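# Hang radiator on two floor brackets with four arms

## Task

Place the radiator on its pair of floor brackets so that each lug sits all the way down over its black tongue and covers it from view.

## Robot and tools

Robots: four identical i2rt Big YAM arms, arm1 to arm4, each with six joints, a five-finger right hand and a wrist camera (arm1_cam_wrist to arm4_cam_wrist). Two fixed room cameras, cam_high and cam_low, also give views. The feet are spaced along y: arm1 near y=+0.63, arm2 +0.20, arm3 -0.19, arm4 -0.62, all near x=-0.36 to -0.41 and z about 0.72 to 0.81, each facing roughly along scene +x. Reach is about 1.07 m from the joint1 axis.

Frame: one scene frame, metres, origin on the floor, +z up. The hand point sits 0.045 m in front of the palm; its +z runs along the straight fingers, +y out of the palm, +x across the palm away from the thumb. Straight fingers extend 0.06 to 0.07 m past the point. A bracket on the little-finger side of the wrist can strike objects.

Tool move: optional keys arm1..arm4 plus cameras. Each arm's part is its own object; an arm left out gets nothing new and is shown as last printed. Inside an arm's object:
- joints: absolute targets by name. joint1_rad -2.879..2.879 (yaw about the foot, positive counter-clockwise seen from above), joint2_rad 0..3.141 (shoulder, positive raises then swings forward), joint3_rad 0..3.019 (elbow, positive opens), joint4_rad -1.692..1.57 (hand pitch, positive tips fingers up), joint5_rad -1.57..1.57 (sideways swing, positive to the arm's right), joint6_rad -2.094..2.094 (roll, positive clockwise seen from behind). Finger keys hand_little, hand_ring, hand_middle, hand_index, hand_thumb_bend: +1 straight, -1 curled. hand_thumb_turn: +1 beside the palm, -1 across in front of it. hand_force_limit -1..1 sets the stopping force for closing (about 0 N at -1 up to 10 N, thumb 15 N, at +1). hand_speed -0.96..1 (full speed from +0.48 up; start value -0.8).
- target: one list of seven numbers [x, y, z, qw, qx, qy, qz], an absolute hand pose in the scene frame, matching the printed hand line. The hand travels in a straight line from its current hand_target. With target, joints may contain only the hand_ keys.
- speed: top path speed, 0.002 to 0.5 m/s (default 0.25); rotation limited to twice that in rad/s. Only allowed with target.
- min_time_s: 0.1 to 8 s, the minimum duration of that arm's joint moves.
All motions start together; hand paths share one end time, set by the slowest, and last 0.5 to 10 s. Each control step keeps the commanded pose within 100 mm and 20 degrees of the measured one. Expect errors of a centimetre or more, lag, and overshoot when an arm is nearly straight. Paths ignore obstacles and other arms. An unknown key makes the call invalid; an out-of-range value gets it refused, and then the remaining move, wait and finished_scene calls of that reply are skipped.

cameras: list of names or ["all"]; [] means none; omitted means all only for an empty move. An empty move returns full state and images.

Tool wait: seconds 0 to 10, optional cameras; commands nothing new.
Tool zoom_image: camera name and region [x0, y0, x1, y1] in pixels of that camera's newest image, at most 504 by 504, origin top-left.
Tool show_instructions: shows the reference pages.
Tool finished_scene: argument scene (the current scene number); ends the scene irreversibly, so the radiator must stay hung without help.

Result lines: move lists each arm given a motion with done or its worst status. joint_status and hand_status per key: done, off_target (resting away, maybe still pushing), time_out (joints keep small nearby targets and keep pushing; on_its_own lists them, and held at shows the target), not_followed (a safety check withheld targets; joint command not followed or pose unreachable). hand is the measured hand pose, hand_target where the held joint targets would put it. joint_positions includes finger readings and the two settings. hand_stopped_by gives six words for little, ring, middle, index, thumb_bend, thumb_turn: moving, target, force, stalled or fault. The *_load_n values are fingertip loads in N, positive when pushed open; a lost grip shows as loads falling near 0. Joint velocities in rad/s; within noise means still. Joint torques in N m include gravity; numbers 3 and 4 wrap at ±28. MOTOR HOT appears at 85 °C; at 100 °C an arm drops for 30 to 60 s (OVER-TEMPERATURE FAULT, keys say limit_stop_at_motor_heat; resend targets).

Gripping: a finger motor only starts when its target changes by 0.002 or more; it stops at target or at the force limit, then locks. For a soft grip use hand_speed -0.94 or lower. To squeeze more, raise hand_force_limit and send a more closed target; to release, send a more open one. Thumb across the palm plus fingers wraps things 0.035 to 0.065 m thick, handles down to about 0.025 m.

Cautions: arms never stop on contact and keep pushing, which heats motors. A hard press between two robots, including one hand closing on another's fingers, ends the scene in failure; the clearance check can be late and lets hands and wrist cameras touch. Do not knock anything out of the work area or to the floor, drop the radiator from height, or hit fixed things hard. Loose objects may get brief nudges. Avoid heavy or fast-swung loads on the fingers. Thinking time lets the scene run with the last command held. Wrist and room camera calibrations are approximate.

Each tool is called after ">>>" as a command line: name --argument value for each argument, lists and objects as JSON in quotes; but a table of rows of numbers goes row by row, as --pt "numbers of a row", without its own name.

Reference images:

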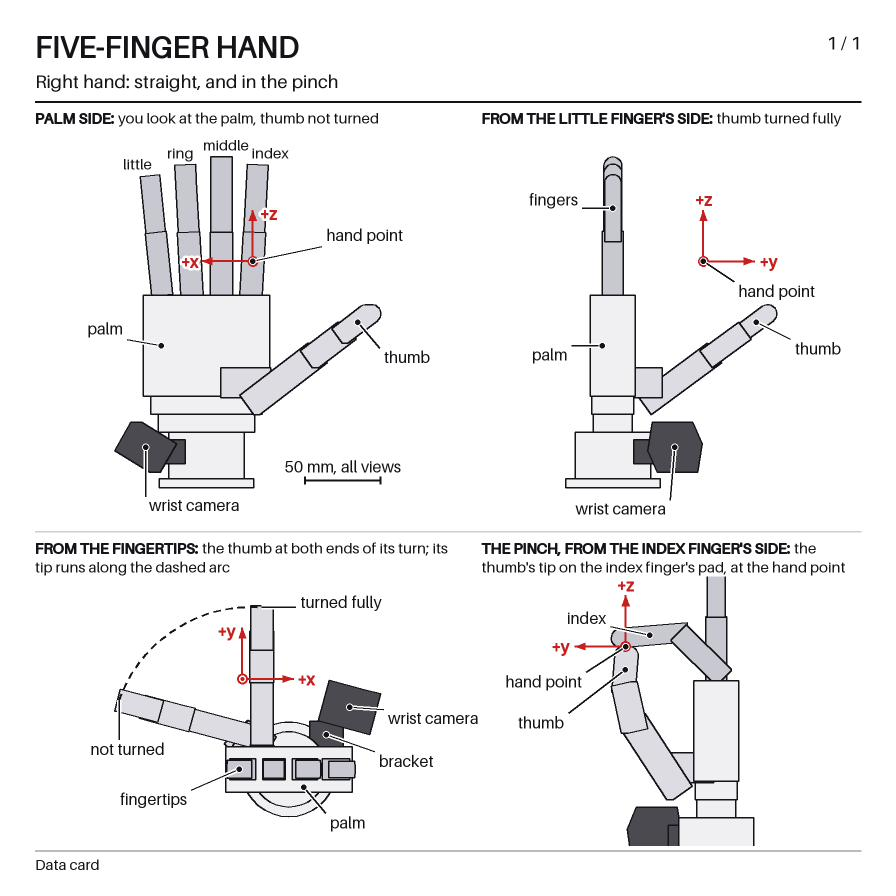

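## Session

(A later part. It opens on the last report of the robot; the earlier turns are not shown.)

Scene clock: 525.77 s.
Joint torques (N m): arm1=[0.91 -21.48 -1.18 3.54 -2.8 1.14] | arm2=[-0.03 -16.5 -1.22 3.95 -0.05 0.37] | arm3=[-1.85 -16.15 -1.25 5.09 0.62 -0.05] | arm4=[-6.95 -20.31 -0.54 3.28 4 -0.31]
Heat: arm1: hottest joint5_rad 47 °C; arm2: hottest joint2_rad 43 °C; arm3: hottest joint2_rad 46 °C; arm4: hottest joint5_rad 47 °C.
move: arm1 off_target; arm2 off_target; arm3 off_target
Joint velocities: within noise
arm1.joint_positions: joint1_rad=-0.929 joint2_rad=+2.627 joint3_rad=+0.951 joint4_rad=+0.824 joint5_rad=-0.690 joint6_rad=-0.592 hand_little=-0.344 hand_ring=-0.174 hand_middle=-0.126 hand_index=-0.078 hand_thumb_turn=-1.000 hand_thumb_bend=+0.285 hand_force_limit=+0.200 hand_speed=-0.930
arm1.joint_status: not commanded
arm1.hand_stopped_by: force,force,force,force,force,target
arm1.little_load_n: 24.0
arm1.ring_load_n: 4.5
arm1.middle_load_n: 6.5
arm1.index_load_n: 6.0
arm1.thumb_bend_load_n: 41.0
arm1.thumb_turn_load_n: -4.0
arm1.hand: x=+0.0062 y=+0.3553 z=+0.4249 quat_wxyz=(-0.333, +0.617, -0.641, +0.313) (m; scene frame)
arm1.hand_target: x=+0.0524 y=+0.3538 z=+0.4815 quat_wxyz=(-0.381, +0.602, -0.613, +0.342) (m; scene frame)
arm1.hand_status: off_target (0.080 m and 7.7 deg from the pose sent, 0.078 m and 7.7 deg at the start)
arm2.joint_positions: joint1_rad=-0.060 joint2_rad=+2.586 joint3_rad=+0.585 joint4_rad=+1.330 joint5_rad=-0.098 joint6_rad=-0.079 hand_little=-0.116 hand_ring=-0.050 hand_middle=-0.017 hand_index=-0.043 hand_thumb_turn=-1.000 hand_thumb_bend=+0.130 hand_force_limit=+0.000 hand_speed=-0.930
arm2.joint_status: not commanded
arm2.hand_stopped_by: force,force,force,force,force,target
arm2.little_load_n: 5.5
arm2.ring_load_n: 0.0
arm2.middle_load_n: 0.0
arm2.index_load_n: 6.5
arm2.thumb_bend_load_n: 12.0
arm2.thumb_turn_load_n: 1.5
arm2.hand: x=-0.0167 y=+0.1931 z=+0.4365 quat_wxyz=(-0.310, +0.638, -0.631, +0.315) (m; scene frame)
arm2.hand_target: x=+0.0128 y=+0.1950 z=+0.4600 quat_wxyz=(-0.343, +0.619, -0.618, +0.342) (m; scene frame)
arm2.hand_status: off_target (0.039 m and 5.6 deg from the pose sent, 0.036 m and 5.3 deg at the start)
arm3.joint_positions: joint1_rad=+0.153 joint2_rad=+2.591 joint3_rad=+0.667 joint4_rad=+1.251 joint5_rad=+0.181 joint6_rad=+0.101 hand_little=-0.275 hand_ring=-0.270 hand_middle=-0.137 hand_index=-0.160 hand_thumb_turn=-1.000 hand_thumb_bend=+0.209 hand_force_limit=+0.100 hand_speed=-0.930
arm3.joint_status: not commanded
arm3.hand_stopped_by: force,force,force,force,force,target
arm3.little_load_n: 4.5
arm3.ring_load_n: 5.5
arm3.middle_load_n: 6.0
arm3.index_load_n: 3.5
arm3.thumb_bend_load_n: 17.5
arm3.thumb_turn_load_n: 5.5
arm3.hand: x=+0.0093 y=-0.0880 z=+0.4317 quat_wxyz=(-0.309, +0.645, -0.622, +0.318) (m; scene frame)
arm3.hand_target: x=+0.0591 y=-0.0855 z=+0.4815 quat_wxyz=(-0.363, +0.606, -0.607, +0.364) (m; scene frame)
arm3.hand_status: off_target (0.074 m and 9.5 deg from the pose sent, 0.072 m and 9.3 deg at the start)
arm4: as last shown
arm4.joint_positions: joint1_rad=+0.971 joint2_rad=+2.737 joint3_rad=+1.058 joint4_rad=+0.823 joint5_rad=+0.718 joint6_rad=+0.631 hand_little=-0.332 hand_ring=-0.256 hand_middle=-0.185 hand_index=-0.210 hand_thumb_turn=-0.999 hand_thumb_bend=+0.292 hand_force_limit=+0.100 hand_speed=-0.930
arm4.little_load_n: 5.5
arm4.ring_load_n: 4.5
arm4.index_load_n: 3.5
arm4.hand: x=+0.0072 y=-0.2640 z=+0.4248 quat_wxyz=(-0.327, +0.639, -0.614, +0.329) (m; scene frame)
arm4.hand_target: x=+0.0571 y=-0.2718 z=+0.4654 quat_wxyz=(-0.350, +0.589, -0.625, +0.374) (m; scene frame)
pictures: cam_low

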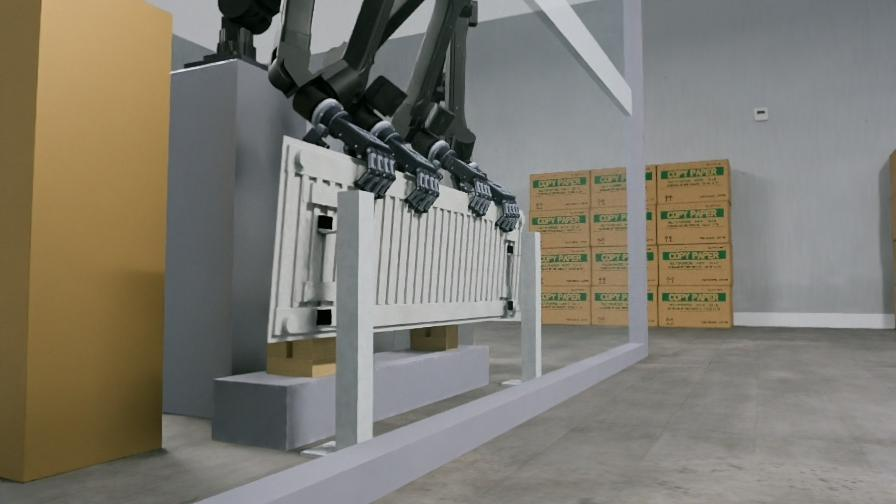

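>>> move --arm1 '{"target":[0.056,0.352,0.494,-0.3800,0.5964,-0.6154,0.3482],"speed":0.03}' --arm2 '{"target":[-0.012,0.195,0.443,-0.3265,0.6272,-0.6272,0.3265],"speed":0.03}' --arm3 '{"target":[0.062,-0.085,0.488,-0.3642,0.6061,-0.6061,0.3642],"speed":0.03}' --cameras '[]'

>>> move --arm2 '{"joints":{"hand_speed":-0.8,"hand_little":0.5,"hand_ring":0.5,"hand_middle":0.5,"hand_index":0.5,"hand_thumb_bend":0.6}}' --cameras '[]'

>>> move --arm2 '{"target":[-0.018,0.195,0.545,-0.2706,0.6533,-0.6533,0.2706],"speed":0.15}' --cameras '["cam_low"]'

>>> zoom_image --camera "cam_low" --region '[290, 280, 350, 340]'

>>> zoom_image --camera "cam_low" --region '[490, 220, 550, 320]'

Scene clock: 527.80 s.
Joint torques (N m): arm1=[0.97 -22.42 -1.87 3.32 -2.82 1.15] | arm2=[-0.03 -14.04 -2.35 3.54 -0.09 0.24] | arm3=[-1.85 -16.97 -1.72 4.82 0.63 -0.04] | arm4=[-6.89 -20.37 -0.49 3.22 4.01 -0.31]
Heat: arm1: hottest joint5_rad 48 °C; arm2: hottest joint2_rad 43 °C; arm3: hottest joint2_rad 46 °C; arm4: hottest joint5_rad 48 °C.
move: arm1 off_target; arm2 off_target; arm3 off_target
Joint velocities: within noise
arm1.joint_positions: joint1_rad=-0.929 joint2_rad=+2.626 joint3_rad=+0.950 joint4_rad=+0.824 joint5_rad=-0.690 joint6_rad=-0.591 hand_little=-0.344 hand_ring=-0.174 hand_middle=-0.125 hand_index=-0.078 hand_thumb_turn=-1.000 hand_thumb_bend=+0.285 hand_force_limit=+0.200 hand_speed=-0.930
arm1.joint_status: not commanded
arm1.hand_stopped_by: force,force,force,force,force,target
arm1.little_load_n: 25.0
arm1.ring_load_n: 5.5
arm1.middle_load_n: 7.5
arm1.index_load_n: 6.5
arm1.thumb_bend_load_n: 41.0
arm1.thumb_turn_load_n: -3.5
arm1.hand: x=+0.0060 y=+0.3556 z=+0.4252 quat_wxyz=(-0.333, +0.616, -0.642, +0.313) (m; scene frame)
arm1.hand_target: x=+0.0523 y=+0.3539 z=+0.4868 quat_wxyz=(-0.382, +0.602, -0.613, +0.342) (m; scene frame)
arm1.hand_status: off_target (0.085 m and 7.7 deg from the pose sent, 0.085 m and 7.7 deg at the start)
arm2.joint_positions: joint1_rad=-0.060 joint2_rad=+2.599 joint3_rad=+0.583 joint4_rad=+1.354 joint5_rad=-0.098 joint6_rad=-0.079 hand_little=-0.116 hand_ring=-0.050 hand_middle=-0.017 hand_index=-0.043 hand_thumb_turn=-1.000 hand_thumb_bend=+0.130 hand_force_limit=+0.000 hand_speed=-0.930
arm2.joint_status: not commanded
arm2.hand_stopped_by: force,force,force,force,force,target
arm2.little_load_n: 6.0
arm2.ring_load_n: 0.0
arm2.middle_load_n: 0.0
arm2.index_load_n: 7.0
arm2.thumb_bend_load_n: 10.5
arm2.thumb_turn_load_n: 1.5
arm2.hand: x=-0.0177 y=+0.1933 z=+0.4360 quat_wxyz=(-0.313, +0.637, -0.629, +0.318) (m; scene frame)
arm2.hand_target: x=-0.0121 y=+0.1950 z=+0.4431 quat_wxyz=(-0.326, +0.628, -0.627, +0.326) (m; scene frame)
arm2.hand_status: off_target (0.009 m and 2.2 deg from the pose sent, 0.008 m and 2.7 deg at the start)
arm3.joint_positions: joint1_rad=+0.153 joint2_rad=+2.591 joint3_rad=+0.666 joint4_rad=+1.252 joint5_rad=+0.181 joint6_rad=+0.101 hand_little=-0.275 hand_ring=-0.270 hand_middle=-0.137 hand_index=-0.160 hand_thumb_turn=-1.000 hand_thumb_bend=+0.209 hand_force_limit=+0.100 hand_speed=-0.930
arm3.joint_status: not commanded
arm3.hand_stopped_by: force,force,force,force,force,target
arm3.little_load_n: 4.5
arm3.ring_load_n: 5.5
arm3.middle_load_n: 6.5
arm3.index_load_n: 4.0
arm3.thumb_bend_load_n: 17.5
arm3.thumb_turn_load_n: 5.5
arm3.hand: x=+0.0091 y=-0.0881 z=+0.4318 quat_wxyz=(-0.309, +0.645, -0.622, +0.319) (m; scene frame)
arm3.hand_target: x=+0.0591 y=-0.0855 z=+0.4855 quat_wxyz=(-0.364, +0.606, -0.606, +0.364) (m; scene frame)
arm3.hand_status: off_target (0.077 m and 9.5 deg from the pose sent, 0.077 m and 9.5 deg at the start)
arm4: as last shown
arm4.joint_positions: joint1_rad=+0.972 joint2_rad=+2.737 joint3_rad=+1.057 joint4_rad=+0.824 joint5_rad=+0.718 joint6_rad=+0.631 hand_little=-0.332 hand_ring=-0.256 hand_middle=-0.185 hand_index=-0.210 hand_thumb_turn=-0.999 hand_thumb_bend=+0.292 hand_force_limit=+0.100 hand_speed=-0.930
arm4.little_load_n: 5.0
arm4.index_load_n: 4.0
arm4.thumb_bend_load_n: 24.0
arm4.hand: x=+0.0070 y=-0.2640 z=+0.4249 quat_wxyz=(-0.327, +0.639, -0.614, +0.329) (m; scene frame)
arm4.hand_target: x=+0.0570 y=-0.2718 z=+0.4654 quat_wxyz=(-0.350, +0.589, -0.625, +0.374) (m; scene frame)
pictures: none
No camera images: "cameras" was empty.

Scene clock: 529.93 s.
Joint torques (N m): arm1=[0.91 -22.48 -1.87 3.3 -2.84 1.13] | arm2=[-0.26 -13.8 -2.09 2.32 -0.04 0.2] | arm3=[-1.9 -17.03 -1.72 4.82 0.64 -0.04] | arm4=[-6.89 -20.25 -0.5 3.23 4.01 -0.31]
Heat: arm1: hottest joint5_rad 48 °C; arm2: hottest joint2_rad 43 °C; arm3: hottest joint2_rad 46 °C; arm4: hottest joint5_rad 49 °C.
move: arm2 done
Joint velocities: within noise
arm1, arm3, arm4: as last shown
arm1.ring_load_n: 6.0
arm1.thumb_bend_load_n: 41.5
arm1.hand: x=+0.0060 y=+0.3555 z=+0.4251 quat_wxyz=(-0.333, +0.616, -0.642, +0.313) (m; scene frame)
arm2.joint_positions: joint1_rad=-0.060 joint2_rad=+2.599 joint3_rad=+0.580 joint4_rad=+1.378 joint5_rad=-0.100 joint6_rad=-0.077 hand_little=+0.500 hand_ring=+0.500 hand_middle=+0.500 hand_index=+0.500 hand_thumb_turn=-1.000 hand_thumb_bend=+0.600 hand_force_limit=+0.000 hand_speed=-0.800
arm2.joint_status: all done
arm2.hand_stopped_by: target,target,target,target,target,target
arm2.little_load_n: 0.0
arm2.ring_load_n: 0.0
arm2.middle_load_n: 0.0
arm2.index_load_n: 0.0
arm2.thumb_bend_load_n: 0.0
arm2.thumb_turn_load_n: 0.0
arm2.hand: x=-0.0147 y=+0.1934 z=+0.4401 quat_wxyz=(-0.319, +0.634, -0.626, +0.324) (m; scene frame)
arm2.hand_target: x=-0.0121 y=+0.1949 z=+0.4430 quat_wxyz=(-0.326, +0.628, -0.627, +0.326) (m; scene frame)
arm2.hand_status: not commanded
arm3.little_load_n: 4.0
arm3.thumb_turn_load_n: 6.0
arm3.hand: x=+0.0089 y=-0.0881 z=+0.4318 quat_wxyz=(-0.309, +0.645, -0.622, +0.318) (m; scene frame)
arm4.ring_load_n: 4.0
arm4.index_load_n: 3.5
arm4.hand_target: x=+0.0571 y=-0.2718 z=+0.4654 quat_wxyz=(-0.350, +0.589, -0.625, +0.374) (m; scene frame)
pictures: none
No camera images: "cameras" was empty.

Scene clock: 531.57 s.
Joint torques (N m): arm1=[0.97 -22.53 -1.87 3.33 -2.84 1.13] | arm2=[1.14 -12.92 1.92 1.11 0.18 0.08] | arm3=[-2.02 -16.91 -1.73 4.78 0.63 -0.04] | arm4=[-6.89 -20.31 -0.49 3.23 4.01 -0.31]
Heat: arm1: hottest joint5_rad 49 °C; arm2: hottest joint2_rad 43 °C; arm3: hottest joint2_rad 46 °C; arm4: hottest joint5_rad 50 °C.
move: arm2 done
Joint velocities: within noise
arm1, arm3, arm4: as last shown
arm1.ring_load_n: 5.5
arm1.thumb_turn_load_n: -4.0
arm2.joint_positions: joint1_rad=-0.060 joint2_rad=+2.060 joint3_rad=+0.449 joint4_rad=+0.798 joint5_rad=-0.088 joint6_rad=-0.077 hand_little=+0.500 hand_ring=+0.500 hand_middle=+0.500 hand_index=+0.500 hand_thumb_turn=-1.000 hand_thumb_bend=+0.600 hand_force_limit=+0.000 hand_speed=-0.800
arm2.joint_status: not commanded
arm2.hand_stopped_by: target,target,target,target,target,target
arm2.little_load_n: 0.0
arm2.ring_load_n: -0.5
arm2.middle_load_n: 0.0
arm2.index_load_n: 0.0
arm2.thumb_bend_load_n: 0.0
arm2.thumb_turn_load_n: 0.0
arm2.hand: x=-0.0250 y=+0.1932 z=+0.5404 quat_wxyz=(-0.267, +0.654, -0.656, +0.267) (m; scene frame)
arm2.hand_target: x=-0.0179 y=+0.1949 z=+0.5451 quat_wxyz=(-0.271, +0.653, -0.653, +0.271) (m; scene frame)
arm2.hand_status: done (0.009 m and 0.7 deg from the pose sent, 0.105 m and 9.1 deg at the start)
arm3.thumb_turn_load_n: 5.5
arm4.ring_load_n: 4.5
arm4.thumb_turn_load_n: 14.0
pictures: cam_low

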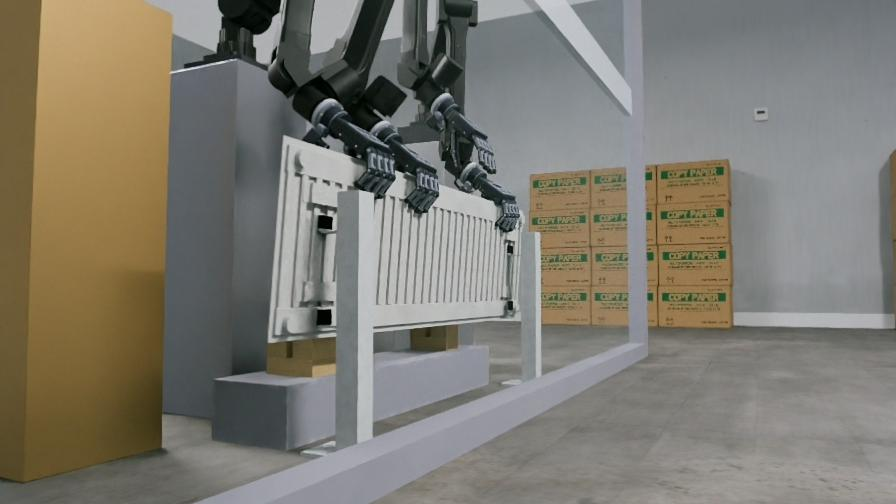

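Scaled by 8.400 from the camera's 896x504 image, which has a finer 1280x720 frame.

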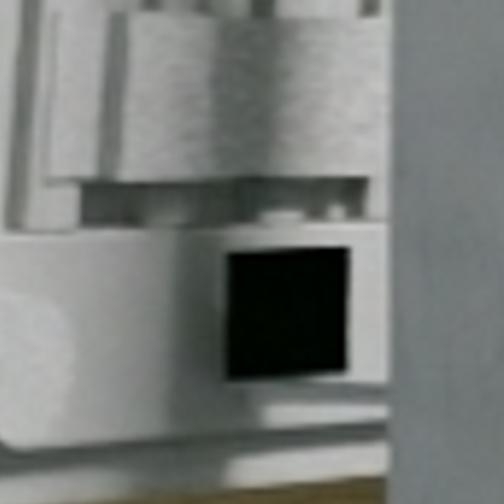

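Scaled by 5.040 from the camera's 896x504 image, which has a finer 1280x720 frame.

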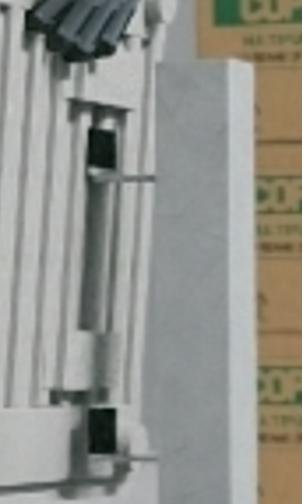

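>>> move --arm2 '{"target":[-0.210,0.190,0.500,-0.1830,0.6830,-0.6830,0.1830],"speed":0.2,"joints":{"hand_speed":-0.5,"hand_little":1,"hand_ring":1,"hand_middle":1,"hand_index":1}}' --cameras '[]'

>>> move --arm2 '{"target":[-0.205,0.190,0.265,-0.2126,0.6744,-0.6744,0.2126],"speed":0.15}' --cameras '["cam_high","arm2_cam_wrist","cam_low"]'

Scene clock: 535.87 s.
Joint torques (N m): arm1=[0.97 -22.42 -1.85 3.33 -2.84 1.13] | arm2=[-0.15 -9.05 -4.08 1.74 -0.13 -0.15] | arm3=[-1.9 -17.08 -1.72 4.75 0.64 -0.06] | arm4=[-6.89 -20.31 -0.49 3.23 4.01 -0.31]
Heat: arm1: hottest joint5_rad 50 °C; arm2: hottest joint2_rad 43 °C; arm3: hottest joint2_rad 46 °C; arm4: hottest joint5_rad 52 °C.
move: arm2 done
Joint velocities: within noise
arm1, arm3, arm4: as last shown
arm1.index_load_n: 7.0
arm1.thumb_bend_load_n: 41.0
arm2.joint_positions: joint1_rad=-0.171 joint2_rad=+2.286 joint3_rad=+0.193 joint4_rad=+1.036 joint5_rad=-0.122 joint6_rad=-0.190 hand_little=+1.000 hand_ring=+1.000 hand_middle=+1.000 hand_index=+1.000 hand_thumb_turn=-1.000 hand_thumb_bend=+0.600 hand_force_limit=+0.000 hand_speed=-0.500
arm2.joint_status: all done
arm2.hand_stopped_by: target,target,target,target,target,target
arm2.little_load_n: 0.0
arm2.ring_load_n: -0.5
arm2.middle_load_n: 0.0
arm2.index_load_n: 0.0
arm2.thumb_bend_load_n: 0.0
arm2.thumb_turn_load_n: 0.0
arm2.hand: x=-0.1997 y=+0.1901 z=+0.5012 quat_wxyz=(-0.188, +0.679, -0.684, +0.188) (m; scene frame)
arm2.hand_target: x=-0.2099 y=+0.1902 z=+0.5002 quat_wxyz=(-0.183, +0.683, -0.683, +0.183) (m; scene frame)
arm2.hand_status: done (0.010 m and 0.9 deg from the pose sent, 0.189 m and 14.3 deg at the start)
arm3.little_load_n: 4.5
arm3.thumb_turn_load_n: 6.0
arm4.little_load_n: 5.5
arm4.ring_load_n: 4.0
pictures: none
No camera images: "cameras" was empty.

Scene clock: 537.97 s.
Joint torques (N m): arm1=[0.91 -22.48 -1.85 3.33 -2.84 1.13] | arm2=[-1.2 9.29 7.24 2.09 -0.08 0.02] | arm3=[-1.79 -16.97 -1.73 4.79 0.63 -0.05] | arm4=[-6.95 -20.31 -0.51 3.23 4.01 -0.31]
Heat: arm1: hottest joint5_rad 51 °C; arm2: hottest joint2_rad 43 °C; arm3: hottest joint2_rad 46 °C; arm4: hottest joint5_rad 53 °C.
move: arm2 off_target
Joint velocities: within noise
arm1, arm3, arm4: as last shown
arm1.index_load_n: 6.5
arm2.joint_positions: joint1_rad=-0.168 joint2_rad=+2.511 joint3_rad=+0.251 joint4_rad=+1.361 joint5_rad=-0.139 joint6_rad=-0.193 hand_little=+1.000 hand_ring=+1.000 hand_middle=+1.000 hand_index=+1.000 hand_thumb_turn=-1.000 hand_thumb_bend=+0.600 hand_force_limit=+0.000 hand_speed=-0.500
arm2.joint_status: not commanded
arm2.hand_stopped_by: target,target,target,target,target,target
arm2.little_load_n: 0.0
arm2.ring_load_n: 0.0
arm2.middle_load_n: 0.0
arm2.index_load_n: 0.0
arm2.thumb_bend_load_n: 0.0
arm2.thumb_turn_load_n: 0.0
arm2.hand: x=-0.1657 y=+0.1857 z=+0.4804 quat_wxyz=(-0.235, +0.670, -0.659, +0.248) (m; scene frame)
arm2.hand_target: x=-0.1953 y=+0.1895 z=+0.4072 quat_wxyz=(-0.206, +0.677, -0.676, +0.204) (m; scene frame)
arm2.hand_status: off_target (0.219 m and 5.1 deg from the pose sent, 0.236 m and 4.2 deg at the start; pose on its path clipped on 38 of 63 steps)
arm3.ring_load_n: 5.0
arm3.thumb_turn_load_n: 5.5
arm4.little_load_n: 5.0
arm4.middle_load_n: 3.5
arm4.thumb_bend_load_n: 23.5
pictures: arm2_cam_wrist, cam_high, cam_low
camera_calibration:
arm2_cam_wrist: T_world_to_cam=[[-0.705542, -0.300952, -0.641591, 0.251727], [-0.54834, 0.805355, 0.225227, -0.349872], [0.448926, 0.510717, -0.733235, 0.446058], [0, 0, 0, 1]] pos_world=[-0.214492, 0.129719, 0.567372]

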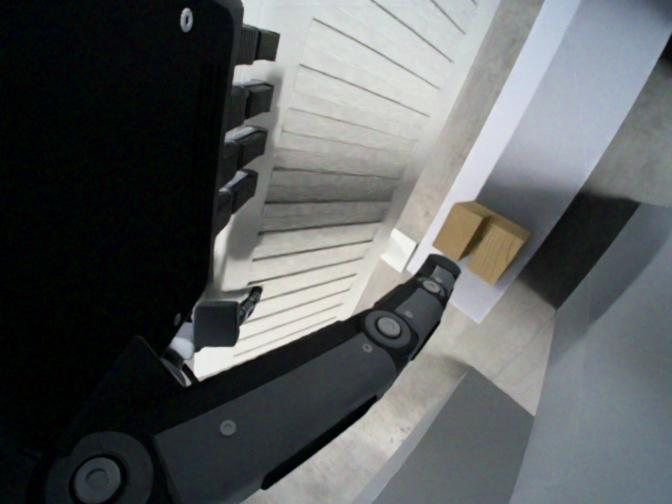

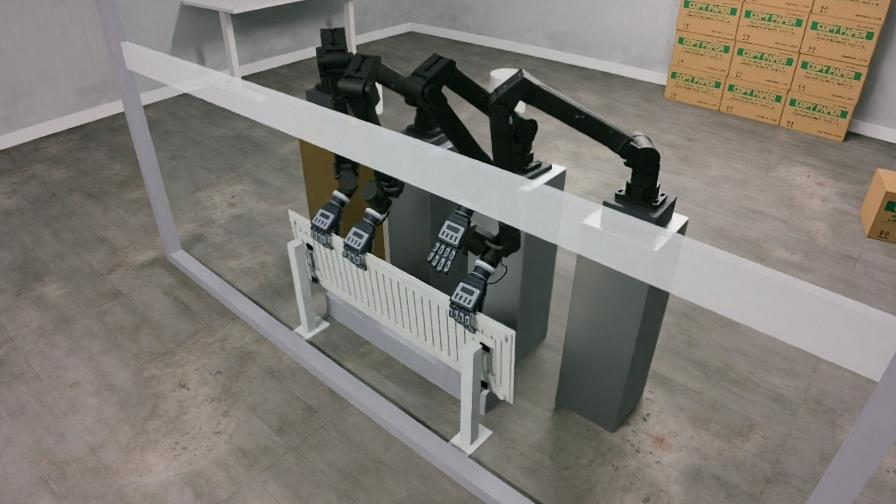

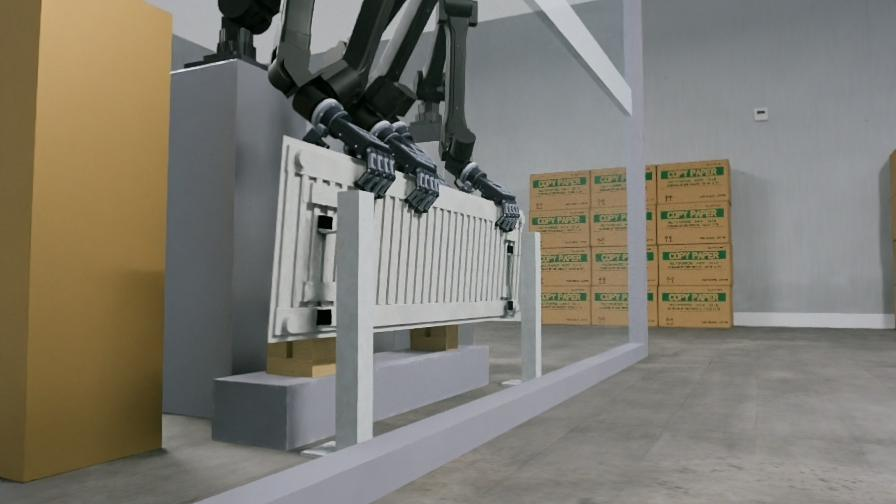

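>>> move --arm2 '{"target":[-0.170,0.190,0.510,-0.1228,0.6964,-0.6964,0.1228],"speed":0.2}' --cameras '[]'

>>> move --arm2 '{"target":[-0.172,0.190,0.270,-0.1711,0.6861,-0.6861,0.1711],"speed":0.15}' --cameras '["cam_high","arm2_cam_wrist","cam_low"]'

Scene clock: 540.83 s.
Joint torques (N m): arm1=[0.91 -22.48 -1.87 3.33 -2.84 1.14] | arm2=[0.85 -10.17 0.39 0.31 0.2 0.25] | arm3=[-1.9 -17.14 -1.76 4.85 0.64 -0.04] | arm4=[-6.89 -20.31 -0.5 3.21 4.01 -0.32]
Heat: arm1: hottest joint5_rad 51 °C; arm2: hottest joint2_rad 43 °C; arm3: hottest joint2_rad 47 °C; arm4: hottest joint5_rad 53 °C.
move: arm2 done
Joint velocities: within noise
arm1, arm3, arm4: as last shown
arm1.thumb_bend_load_n: 41.5
arm2.joint_positions: joint1_rad=-0.114 joint2_rad=+2.042 joint3_rad=+0.348 joint4_rad=+0.449 joint5_rad=-0.067 joint6_rad=-0.168 hand_little=+1.000 hand_ring=+1.000 hand_middle=+1.000 hand_index=+1.000 hand_thumb_turn=-1.000 hand_thumb_bend=+0.600 hand_force_limit=+0.000 hand_speed=-0.500
arm2.joint_status: not commanded
arm2.hand_stopped_by: target,target,target,target,target,target
arm2.little_load_n: 0.0
arm2.ring_load_n: 0.0
arm2.middle_load_n: 0.0
arm2.index_load_n: 0.0
arm2.thumb_bend_load_n: 0.0
arm2.thumb_turn_load_n: 0.0
arm2.hand: x=-0.1748 y=+0.1883 z=+0.5080 quat_wxyz=(-0.121, +0.699, -0.694, +0.121) (m; scene frame)
arm2.hand_target: x=-0.1701 y=+0.1900 z=+0.5100 quat_wxyz=(-0.123, +0.696, -0.696, +0.123) (m; scene frame)
arm2.hand_status: done (0.006 m and 0.5 deg from the pose sent, 0.030 m and 19.9 deg at the start)
arm3.ring_load_n: 5.5
arm3.thumb_bend_load_n: 18.0
arm4.middle_load_n: 4.5
arm4.thumb_bend_load_n: 24.0
pictures: none
No camera images: "cameras" was empty.

Scene clock: 543.23 s.
Joint torques (N m): arm1=[0.91 -22.59 -1.87 3.32 -2.84 1.13] | arm2=[-0.56 -11.28 -3.99 1.85 -0.05 0.24] | arm3=[-2.02 -17.14 -1.76 4.75 0.64 -0.04] | arm4=[-7 -20.37 -0.49 3.23 4.01 -0.31]
Heat: arm1: hottest joint5_rad 52 °C; arm2: hottest joint2_rad 42 °C; arm3: hottest joint2_rad 47 °C; arm4: hottest joint5_rad 54 °C.
move: arm2 done
Joint velocities: within noise
arm1, arm3: as last shown
arm1.ring_load_n: 6.0
arm1.thumb_bend_load_n: 41.0
arm1.thumb_turn_load_n: -3.5
arm2.joint_positions: joint1_rad=-0.114 joint2_rad=+2.998 joint3_rad=+0.767 joint4_rad=+1.128 joint5_rad=-0.088 joint6_rad=-0.168 hand_little=+1.000 hand_ring=+1.000 hand_middle=+1.000 hand_index=+1.000 hand_thumb_turn=-1.000 hand_thumb_bend=+0.600 hand_force_limit=+0.000 hand_speed=-0.500
arm2.joint_status: not commanded
arm2.hand_stopped_by: target,target,target,target,target,target
arm2.little_load_n: 0.0
arm2.ring_load_n: -0.5
arm2.middle_load_n: 0.0
arm2.index_load_n: 0.0
arm2.thumb_bend_load_n: 0.0
arm2.thumb_turn_load_n: 0.0
arm2.hand: x=-0.1681 y=+0.1895 z=+0.2726 quat_wxyz=(-0.169, +0.692, -0.680, +0.172) (m; scene frame)
arm2.hand_target: x=-0.1721 y=+0.1901 z=+0.2700 quat_wxyz=(-0.171, +0.686, -0.686, +0.171) (m; scene frame)
arm2.hand_status: done (0.005 m and 1.0 deg from the pose sent, 0.238 m and 8.4 deg at the start)
arm3.thumb_turn_load_n: 6.0
arm4.joint_positions: joint1_rad=+0.972 joint2_rad=+2.737 joint3_rad=+1.057 joint4_rad=+0.824 joint5_rad=+0.718 joint6_rad=+0.631 hand_little=-0.332 hand_ring=-0.256 hand_middle=-0.185 hand_index=-0.210 hand_thumb_turn=-0.999 hand_thumb_bend=+0.292 hand_force_limit=+0.100 hand_speed=-0.930
arm4.joint_status: not commanded
arm4.hand_stopped_by: force,force,force,force,force,target
arm4.little_load_n: 5.0
arm4.ring_load_n: 4.0
arm4.middle_load_n: 4.0
arm4.index_load_n: 3.5
arm4.thumb_bend_load_n: 24.0
arm4.thumb_turn_load_n: 14.0
arm4.hand: x=+0.0070 y=-0.2640 z=+0.4249 quat_wxyz=(-0.327, +0.639, -0.614, +0.329) (m; scene frame)
arm4.hand_target: x=+0.0571 y=-0.2718 z=+0.4654 quat_wxyz=(-0.350, +0.589, -0.625, +0.374) (m; scene frame)
arm4.hand_status: not commanded
pictures: arm2_cam_wrist, cam_high, cam_low
camera_calibration:
arm2_cam_wrist: T_world_to_cam=[[-0.822158, -0.296932, -0.485682, 0.0549663], [-0.491994, 0.799814, 0.34386, -0.329262], [0.286352, 0.52166, -0.803662, 0.282643], [0, 0, 0, 1]] pos_world=[-0.197739, 0.132226, 0.367066]

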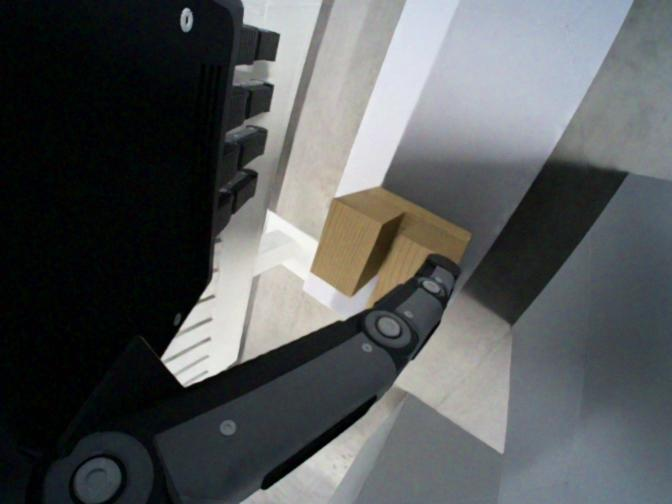

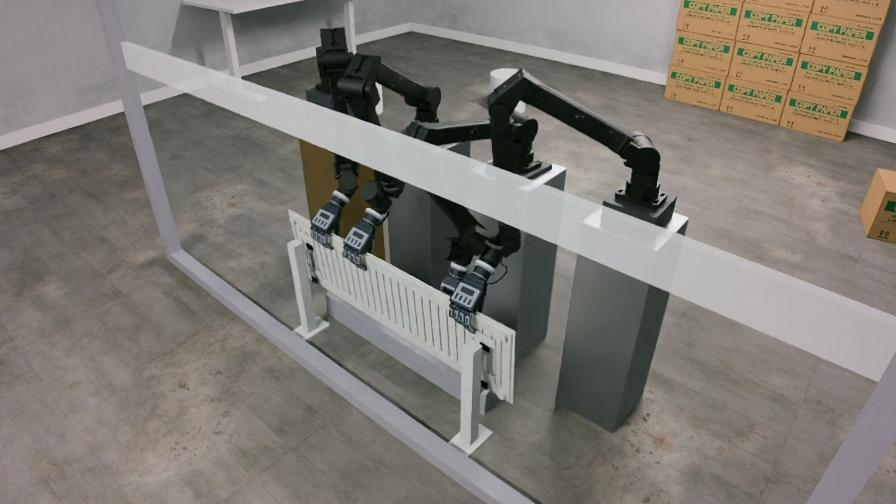

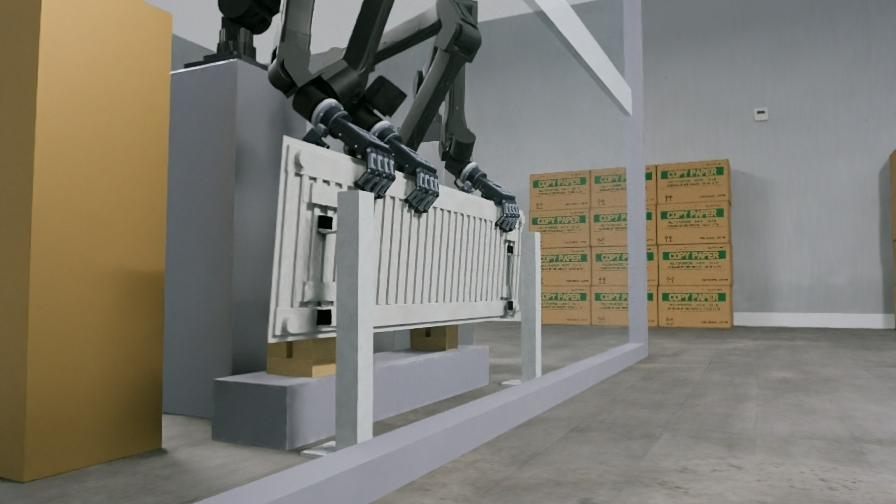

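>>> move --arm2 '{"target":[-0.140,0.190,0.258,-0.1711,0.6861,-0.6861,0.1711],"speed":0.05}' --cameras '["arm2_cam_wrist","cam_low"]'

>>> zoom_image --camera "cam_low" --region '[290, 280, 350, 340]'

>>> zoom_image --camera "cam_low" --region '[290, 180, 350, 240]'

Scene clock: 544.97 s.
Joint torques (N m): arm1=[0.85 -22.53 -1.85 3.32 -2.84 1.13] | arm2=[0.91 -14.45 -3.17 0.69 0.16 0.27] | arm3=[-1.73 -17.26 -1.76 4.79 0.64 -0.04] | arm4=[-6.89 -20.37 -0.47 3.22 4.01 -0.31]
Heat: arm1: hottest joint5_rad 52 °C; arm2: hottest joint2_rad 42 °C; arm3: hottest joint2_rad 47 °C; arm4: hottest joint5_rad 55 °C.
move: arm2 done
Joint velocities: within noise
arm1, arm3, arm4: as last shown
arm1.ring_load_n: 5.5
arm1.index_load_n: 6.0
arm1.thumb_bend_load_n: 41.5
arm1.thumb_turn_load_n: -4.0
arm2.joint_positions: joint1_rad=-0.104 joint2_rad=+2.998 joint3_rad=+0.841 joint4_rad=+1.054 joint5_rad=-0.083 joint6_rad=-0.149 hand_little=+1.000 hand_ring=+1.000 hand_middle=+1.000 hand_index=+1.000 hand_thumb_turn=-1.000 hand_thumb_bend=+0.600 hand_force_limit=+0.000 hand_speed=-0.500
arm2.joint_status: not commanded
arm2.hand_stopped_by: target,target,target,target,target,target
arm2.little_load_n: 0.0
arm2.ring_load_n: 0.0
arm2.middle_load_n: 0.0
arm2.index_load_n: 0.0
arm2.thumb_bend_load_n: 0.0
arm2.thumb_turn_load_n: 0.0
arm2.hand: x=-0.1452 y=+0.1883 z=+0.2565 quat_wxyz=(-0.169, +0.689, -0.683, +0.171) (m; scene frame)
arm2.hand_target: x=-0.1400 y=+0.1900 z=+0.2580 quat_wxyz=(-0.171, +0.686, -0.686, +0.171) (m; scene frame)
arm2.hand_status: done (0.006 m and 0.5 deg from the pose sent, 0.032 m and 1.0 deg at the start)
pictures: arm2_cam_wrist, cam_low
camera_calibration:
arm2_cam_wrist: T_world_to_cam=[[-0.825447, -0.288156, -0.485389, 0.0634015], [-0.484622, 0.802683, 0.347622, -0.311824], [0.289444, 0.522174, -0.80222, 0.263769], [0, 0, 0, 1]] pos_world=[-0.175128, 0.130832, 0.350772]

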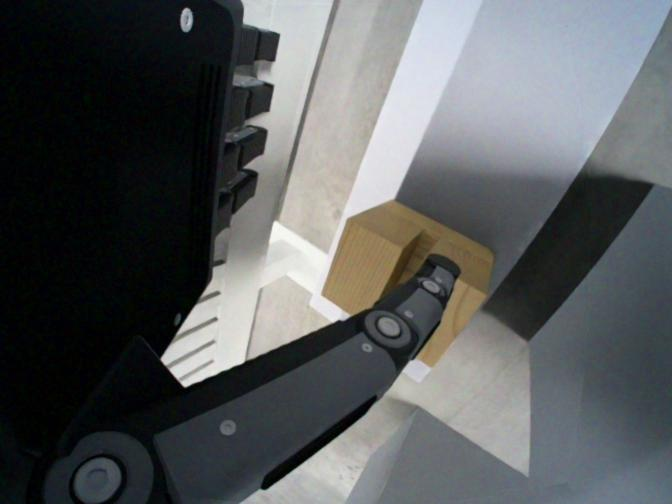

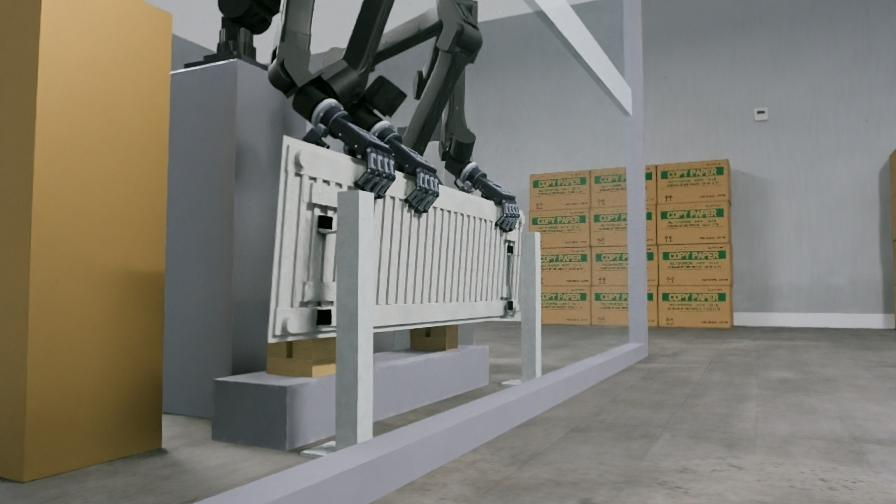

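Scaled by 8.400 from the camera's 896x504 image, which has a finer 1280x720 frame.

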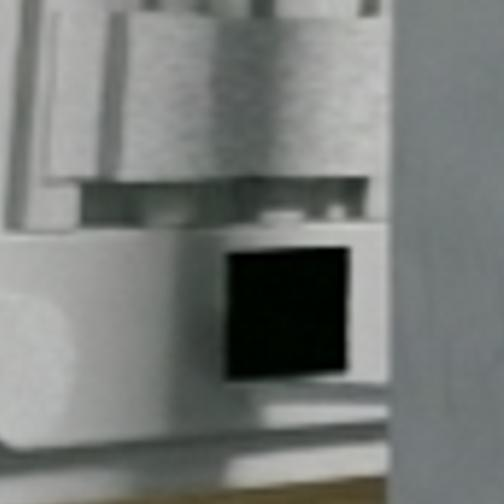

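Scaled by 8.400 from the camera's 896x504 image, which has a finer 1280x720 frame.

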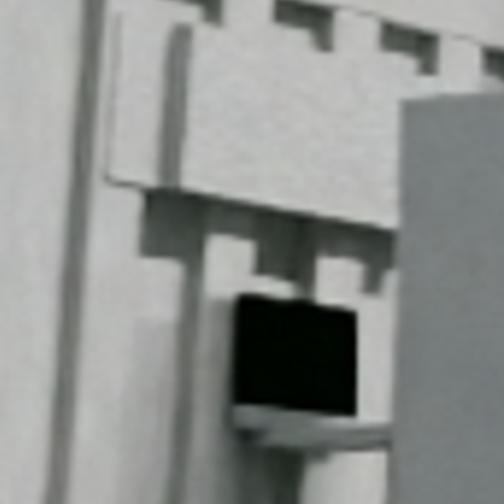

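>>> move --arm2 '{"target": [-0.122, 0.190, 0.258, -0.1711, 0.6861, -0.6861, 0.1711], "speed": 0.04}' --cameras '["cam_low", "cam_high"]'

>>> zoom_image --camera "cam_low" --region '[290, 280, 350, 340]'

>>> zoom_image --camera "cam_low" --region '[290, 180, 350, 240]'

Scene clock: 548.07 s.
Joint torques (N m): arm1=[1.03 -22.53 -1.84 3.32 -2.84 1.13] | arm2=[0.21 -14.74 -2.86 0.64 0.16 0.18] | arm3=[-2.02 -16.97 -1.73 4.81 0.65 -0.05] | arm4=[-6.95 -20.37 -0.49 3.22 4.01 -0.31]
Heat: arm1: hottest joint5_rad 53 °C; arm2: hottest joint2_rad 42 °C; arm3: hottest joint2_rad 47 °C; arm4: hottest joint5_rad 55 °C.
move: arm2 done
Joint velocities: within noise
arm1.joint_positions: joint1_rad=-0.929 joint2_rad=+2.626 joint3_rad=+0.950 joint4_rad=+0.824 joint5_rad=-0.690 joint6_rad=-0.590 hand_little=-0.344 hand_ring=-0.174 hand_middle=-0.125 hand_index=-0.078 hand_thumb_turn=-1.000 hand_thumb_bend=+0.285 hand_force_limit=+0.200 hand_speed=-0.930
arm1.joint_status: not commanded
arm1.hand_stopped_by: force,force,force,force,force,target
arm1.little_load_n: 25.0
arm1.ring_load_n: 5.5
arm1.middle_load_n: 7.5
arm1.index_load_n: 6.5
arm1.thumb_bend_load_n: 41.0
arm1.thumb_turn_load_n: -3.5
arm1.hand: x=+0.0060 y=+0.3555 z=+0.4252 quat_wxyz=(-0.333, +0.616, -0.642, +0.313) (m; scene frame)
arm1.hand_target: x=+0.0523 y=+0.3540 z=+0.4868 quat_wxyz=(-0.382, +0.602, -0.613, +0.342) (m; scene frame)
arm1.hand_status: not commanded
arm2.joint_positions: joint1_rad=-0.093 joint2_rad=+2.978 joint3_rad=+0.868 joint4_rad=+1.001 joint5_rad=-0.078 joint6_rad=-0.139 hand_little=+1.000 hand_ring=+1.000 hand_middle=+1.000 hand_index=+1.000 hand_thumb_turn=-1.000 hand_thumb_bend=+0.600 hand_force_limit=+0.000 hand_speed=-0.500
arm2.joint_status: not commanded
arm2.hand_stopped_by: target,target,target,target,target,target
arm2.little_load_n: 0.0
arm2.ring_load_n: 0.0
arm2.middle_load_n: 0.0
arm2.index_load_n: 0.0
arm2.thumb_bend_load_n: 0.0
arm2.thumb_turn_load_n: 0.0
arm2.hand: x=-0.1316 y=+0.1885 z=+0.2544 quat_wxyz=(-0.167, +0.689, -0.684, +0.168) (m; scene frame)
arm2.hand_target: x=-0.1220 y=+0.1899 z=+0.2579 quat_wxyz=(-0.171, +0.686, -0.686, +0.171) (m; scene frame)
arm2.hand_status: done (0.010 m and 0.7 deg from the pose sent, 0.023 m and 0.5 deg at the start)
arm3.joint_positions: joint1_rad=+0.153 joint2_rad=+2.591 joint3_rad=+0.666 joint4_rad=+1.252 joint5_rad=+0.181 joint6_rad=+0.101 hand_little=-0.275 hand_ring=-0.270 hand_middle=-0.137 hand_index=-0.160 hand_thumb_turn=-1.000 hand_thumb_bend=+0.209 hand_force_limit=+0.100 hand_speed=-0.930
arm3.joint_status: not commanded
arm3.hand_stopped_by: force,force,force,force,force,target
arm3.little_load_n: 4.0
arm3.ring_load_n: 5.5
arm3.middle_load_n: 7.0
arm3.index_load_n: 4.0
arm3.thumb_bend_load_n: 18.0
arm3.thumb_turn_load_n: 5.5
arm3.hand: x=+0.0089 y=-0.0881 z=+0.4318 quat_wxyz=(-0.309, +0.645, -0.622, +0.318) (m; scene frame)
arm3.hand_target: x=+0.0591 y=-0.0855 z=+0.4855 quat_wxyz=(-0.364, +0.606, -0.606, +0.364) (m; scene frame)
arm3.hand_status: not commanded
arm4: as last shown
arm4.ring_load_n: 4.5
arm4.hand: x=+0.0068 y=-0.2639 z=+0.4249 quat_wxyz=(-0.327, +0.639, -0.614, +0.329) (m; scene frame)
arm4.hand_target: x=+0.0570 y=-0.2717 z=+0.4654 quat_wxyz=(-0.350, +0.589, -0.625, +0.374) (m; scene frame)
pictures: cam_high, cam_low

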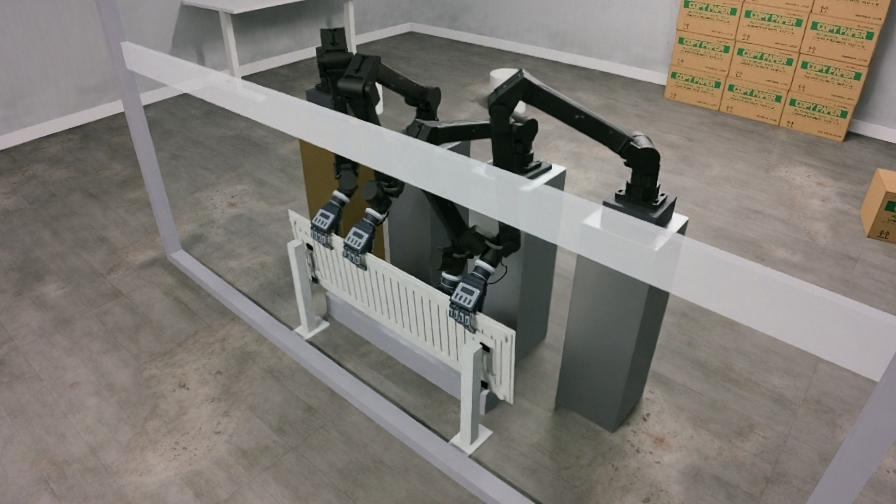

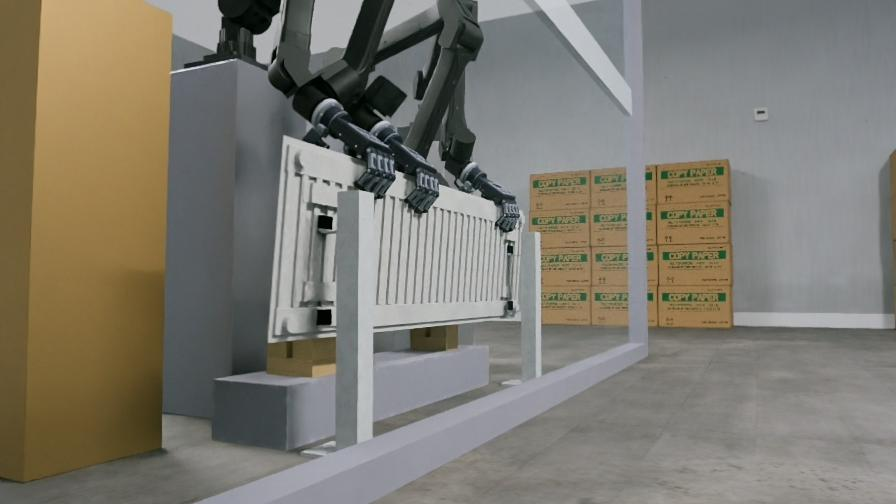

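Scaled by 8.400 from the camera's 896x504 image, which has a finer 1280x720 frame.

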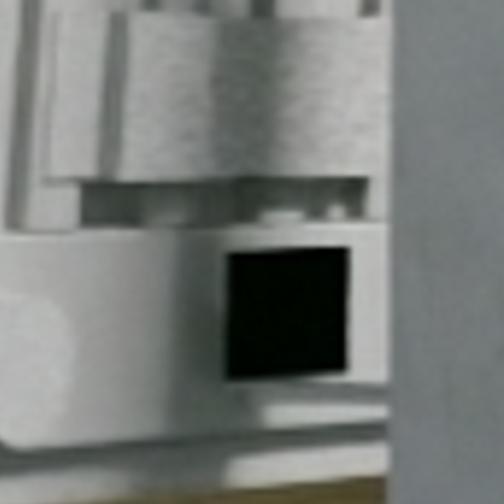

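Scaled by 8.400 from the camera's 896x504 image, which has a finer 1280x720 frame.

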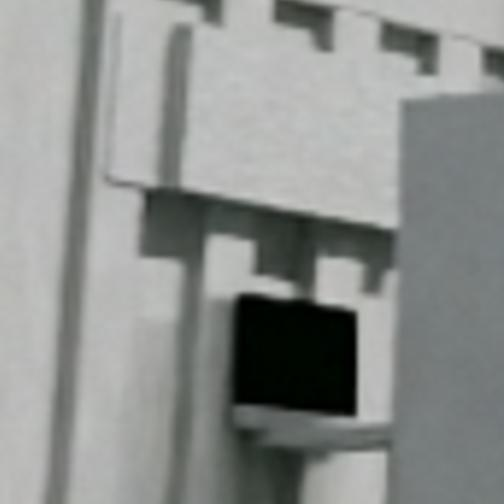

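>>> move --arm2 '{"target": [-0.105, 0.190, 0.258, -0.1711, 0.6861, -0.6861, 0.1711], "speed": 0.04}' --cameras '["cam_low"]'

>>> zoom_image --camera "cam_low" --region '[290, 280, 350, 340]'

Scene clock: 549.40 s.
Joint torques (N m): arm1=[0.91 -22.48 -1.84 3.29 -2.88 1.11] | arm2=[0.97 -15.5 -1.88 0.96 0.17 0.21] | arm3=[-1.96 -17.2 -1.72 4.79 0.64 -0.05] | arm4=[-6.95 -20.25 -0.47 3.23 4.01 -0.31]
Heat: arm1: hottest joint5_rad 53 °C; arm2: hottest joint2_rad 42 °C; arm3: hottest joint2_rad 47 °C; arm4: hottest joint5_rad 56 °C.
move: arm2 off_target
Joint velocities: within noise
arm1, arm3, arm4: as last shown
arm1.joint_positions: joint1_rad=-0.929 joint2_rad=+2.626 joint3_rad=+0.950 joint4_rad=+0.824 joint5_rad=-0.689 joint6_rad=-0.589 hand_little=-0.344 hand_ring=-0.174 hand_middle=-0.125 hand_index=-0.078 hand_thumb_turn=-1.000 hand_thumb_bend=+0.285 hand_force_limit=+0.200 hand_speed=-0.930
arm1.little_load_n: 24.0
arm1.index_load_n: 5.5
arm1.thumb_bend_load_n: 42.0
arm1.thumb_turn_load_n: -4.0
arm1.hand: x=+0.0058 y=+0.3557 z=+0.4251 quat_wxyz=(-0.333, +0.615, -0.643, +0.312) (m; scene frame)
arm1.hand_target: x=+0.0523 y=+0.3539 z=+0.4868 quat_wxyz=(-0.382, +0.602, -0.613, +0.342) (m; scene frame)
arm2.joint_positions: joint1_rad=-0.085 joint2_rad=+2.964 joint3_rad=+0.883 joint4_rad=+0.945 joint5_rad=-0.074 joint6_rad=-0.132 hand_little=+1.000 hand_ring=+1.000 hand_middle=+1.000 hand_index=+1.000 hand_thumb_turn=-1.000 hand_thumb_bend=+0.600 hand_force_limit=+0.000 hand_speed=-0.500
arm2.joint_status: not commanded
arm2.hand_stopped_by: target,target,target,target,target,target
arm2.little_load_n: 0.0
arm2.ring_load_n: 0.0
arm2.middle_load_n: -1.0
arm2.index_load_n: 0.0
arm2.thumb_bend_load_n: 0.0
arm2.thumb_turn_load_n: 0.0
arm2.hand: x=-0.1291 y=+0.1901 z=+0.2527 quat_wxyz=(-0.159, +0.691, -0.687, +0.157) (m; scene frame)
arm2.hand_target: x=-0.1053 y=+0.1900 z=+0.2583 quat_wxyz=(-0.171, +0.686, -0.686, +0.171) (m; scene frame)
arm2.hand_status: off_target (0.025 m and 2.2 deg from the pose sent, 0.027 m and 0.7 deg at the start)
arm3.joint_positions: joint1_rad=+0.153 joint2_rad=+2.591 joint3_rad=+0.665 joint4_rad=+1.252 joint5_rad=+0.180 joint6_rad=+0.101 hand_little=-0.275 hand_ring=-0.270 hand_middle=-0.137 hand_index=-0.160 hand_thumb_turn=-1.000 hand_thumb_bend=+0.209 hand_force_limit=+0.100 hand_speed=-0.930
arm3.little_load_n: 3.5
arm3.ring_load_n: 5.0
arm3.index_load_n: 4.5
arm3.thumb_bend_load_n: 18.5
arm3.hand: x=+0.0087 y=-0.0880 z=+0.4318 quat_wxyz=(-0.309, +0.645, -0.622, +0.318) (m; scene frame)
arm4.joint_positions: joint1_rad=+0.973 joint2_rad=+2.737 joint3_rad=+1.057 joint4_rad=+0.824 joint5_rad=+0.718 joint6_rad=+0.631 hand_little=-0.332 hand_ring=-0.256 hand_middle=-0.185 hand_index=-0.210 hand_thumb_turn=-0.999 hand_thumb_bend=+0.292 hand_force_limit=+0.100 hand_speed=-0.930
arm4.little_load_n: 4.0
arm4.ring_load_n: 3.5
arm4.index_load_n: 4.0
arm4.thumb_bend_load_n: 24.5
arm4.hand: x=+0.0066 y=-0.2639 z=+0.4249 quat_wxyz=(-0.327, +0.639, -0.614, +0.329) (m; scene frame)
arm4.hand_target: x=+0.0571 y=-0.2718 z=+0.4654 quat_wxyz=(-0.350, +0.589, -0.625, +0.374) (m; scene frame)
pictures: cam_low

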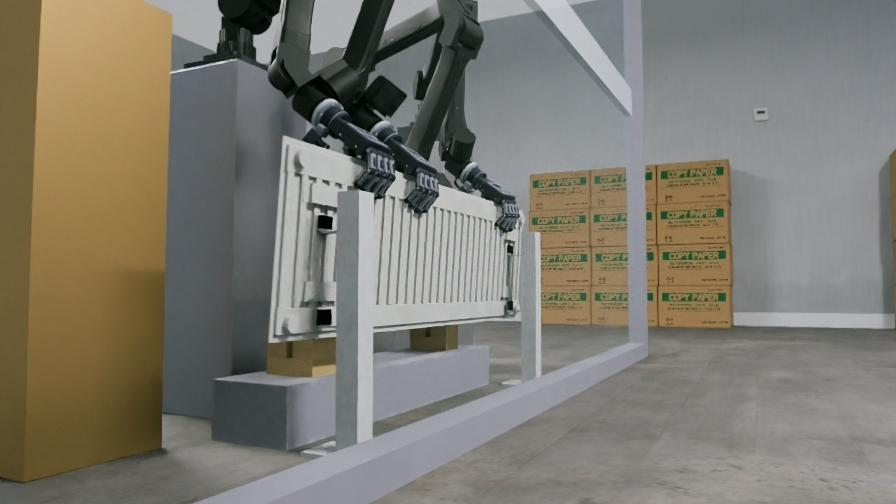

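Scaled by 8.400 from the camera's 896x504 image, which has a finer 1280x720 frame.

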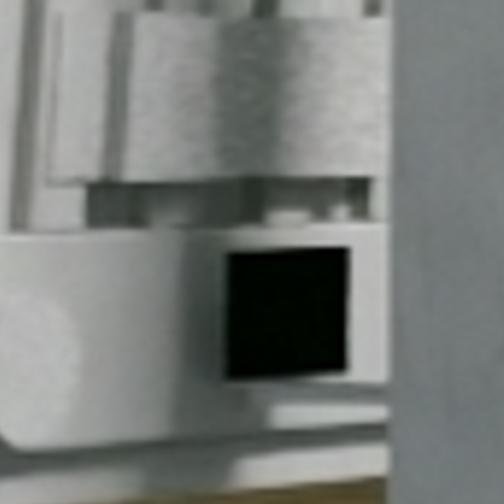

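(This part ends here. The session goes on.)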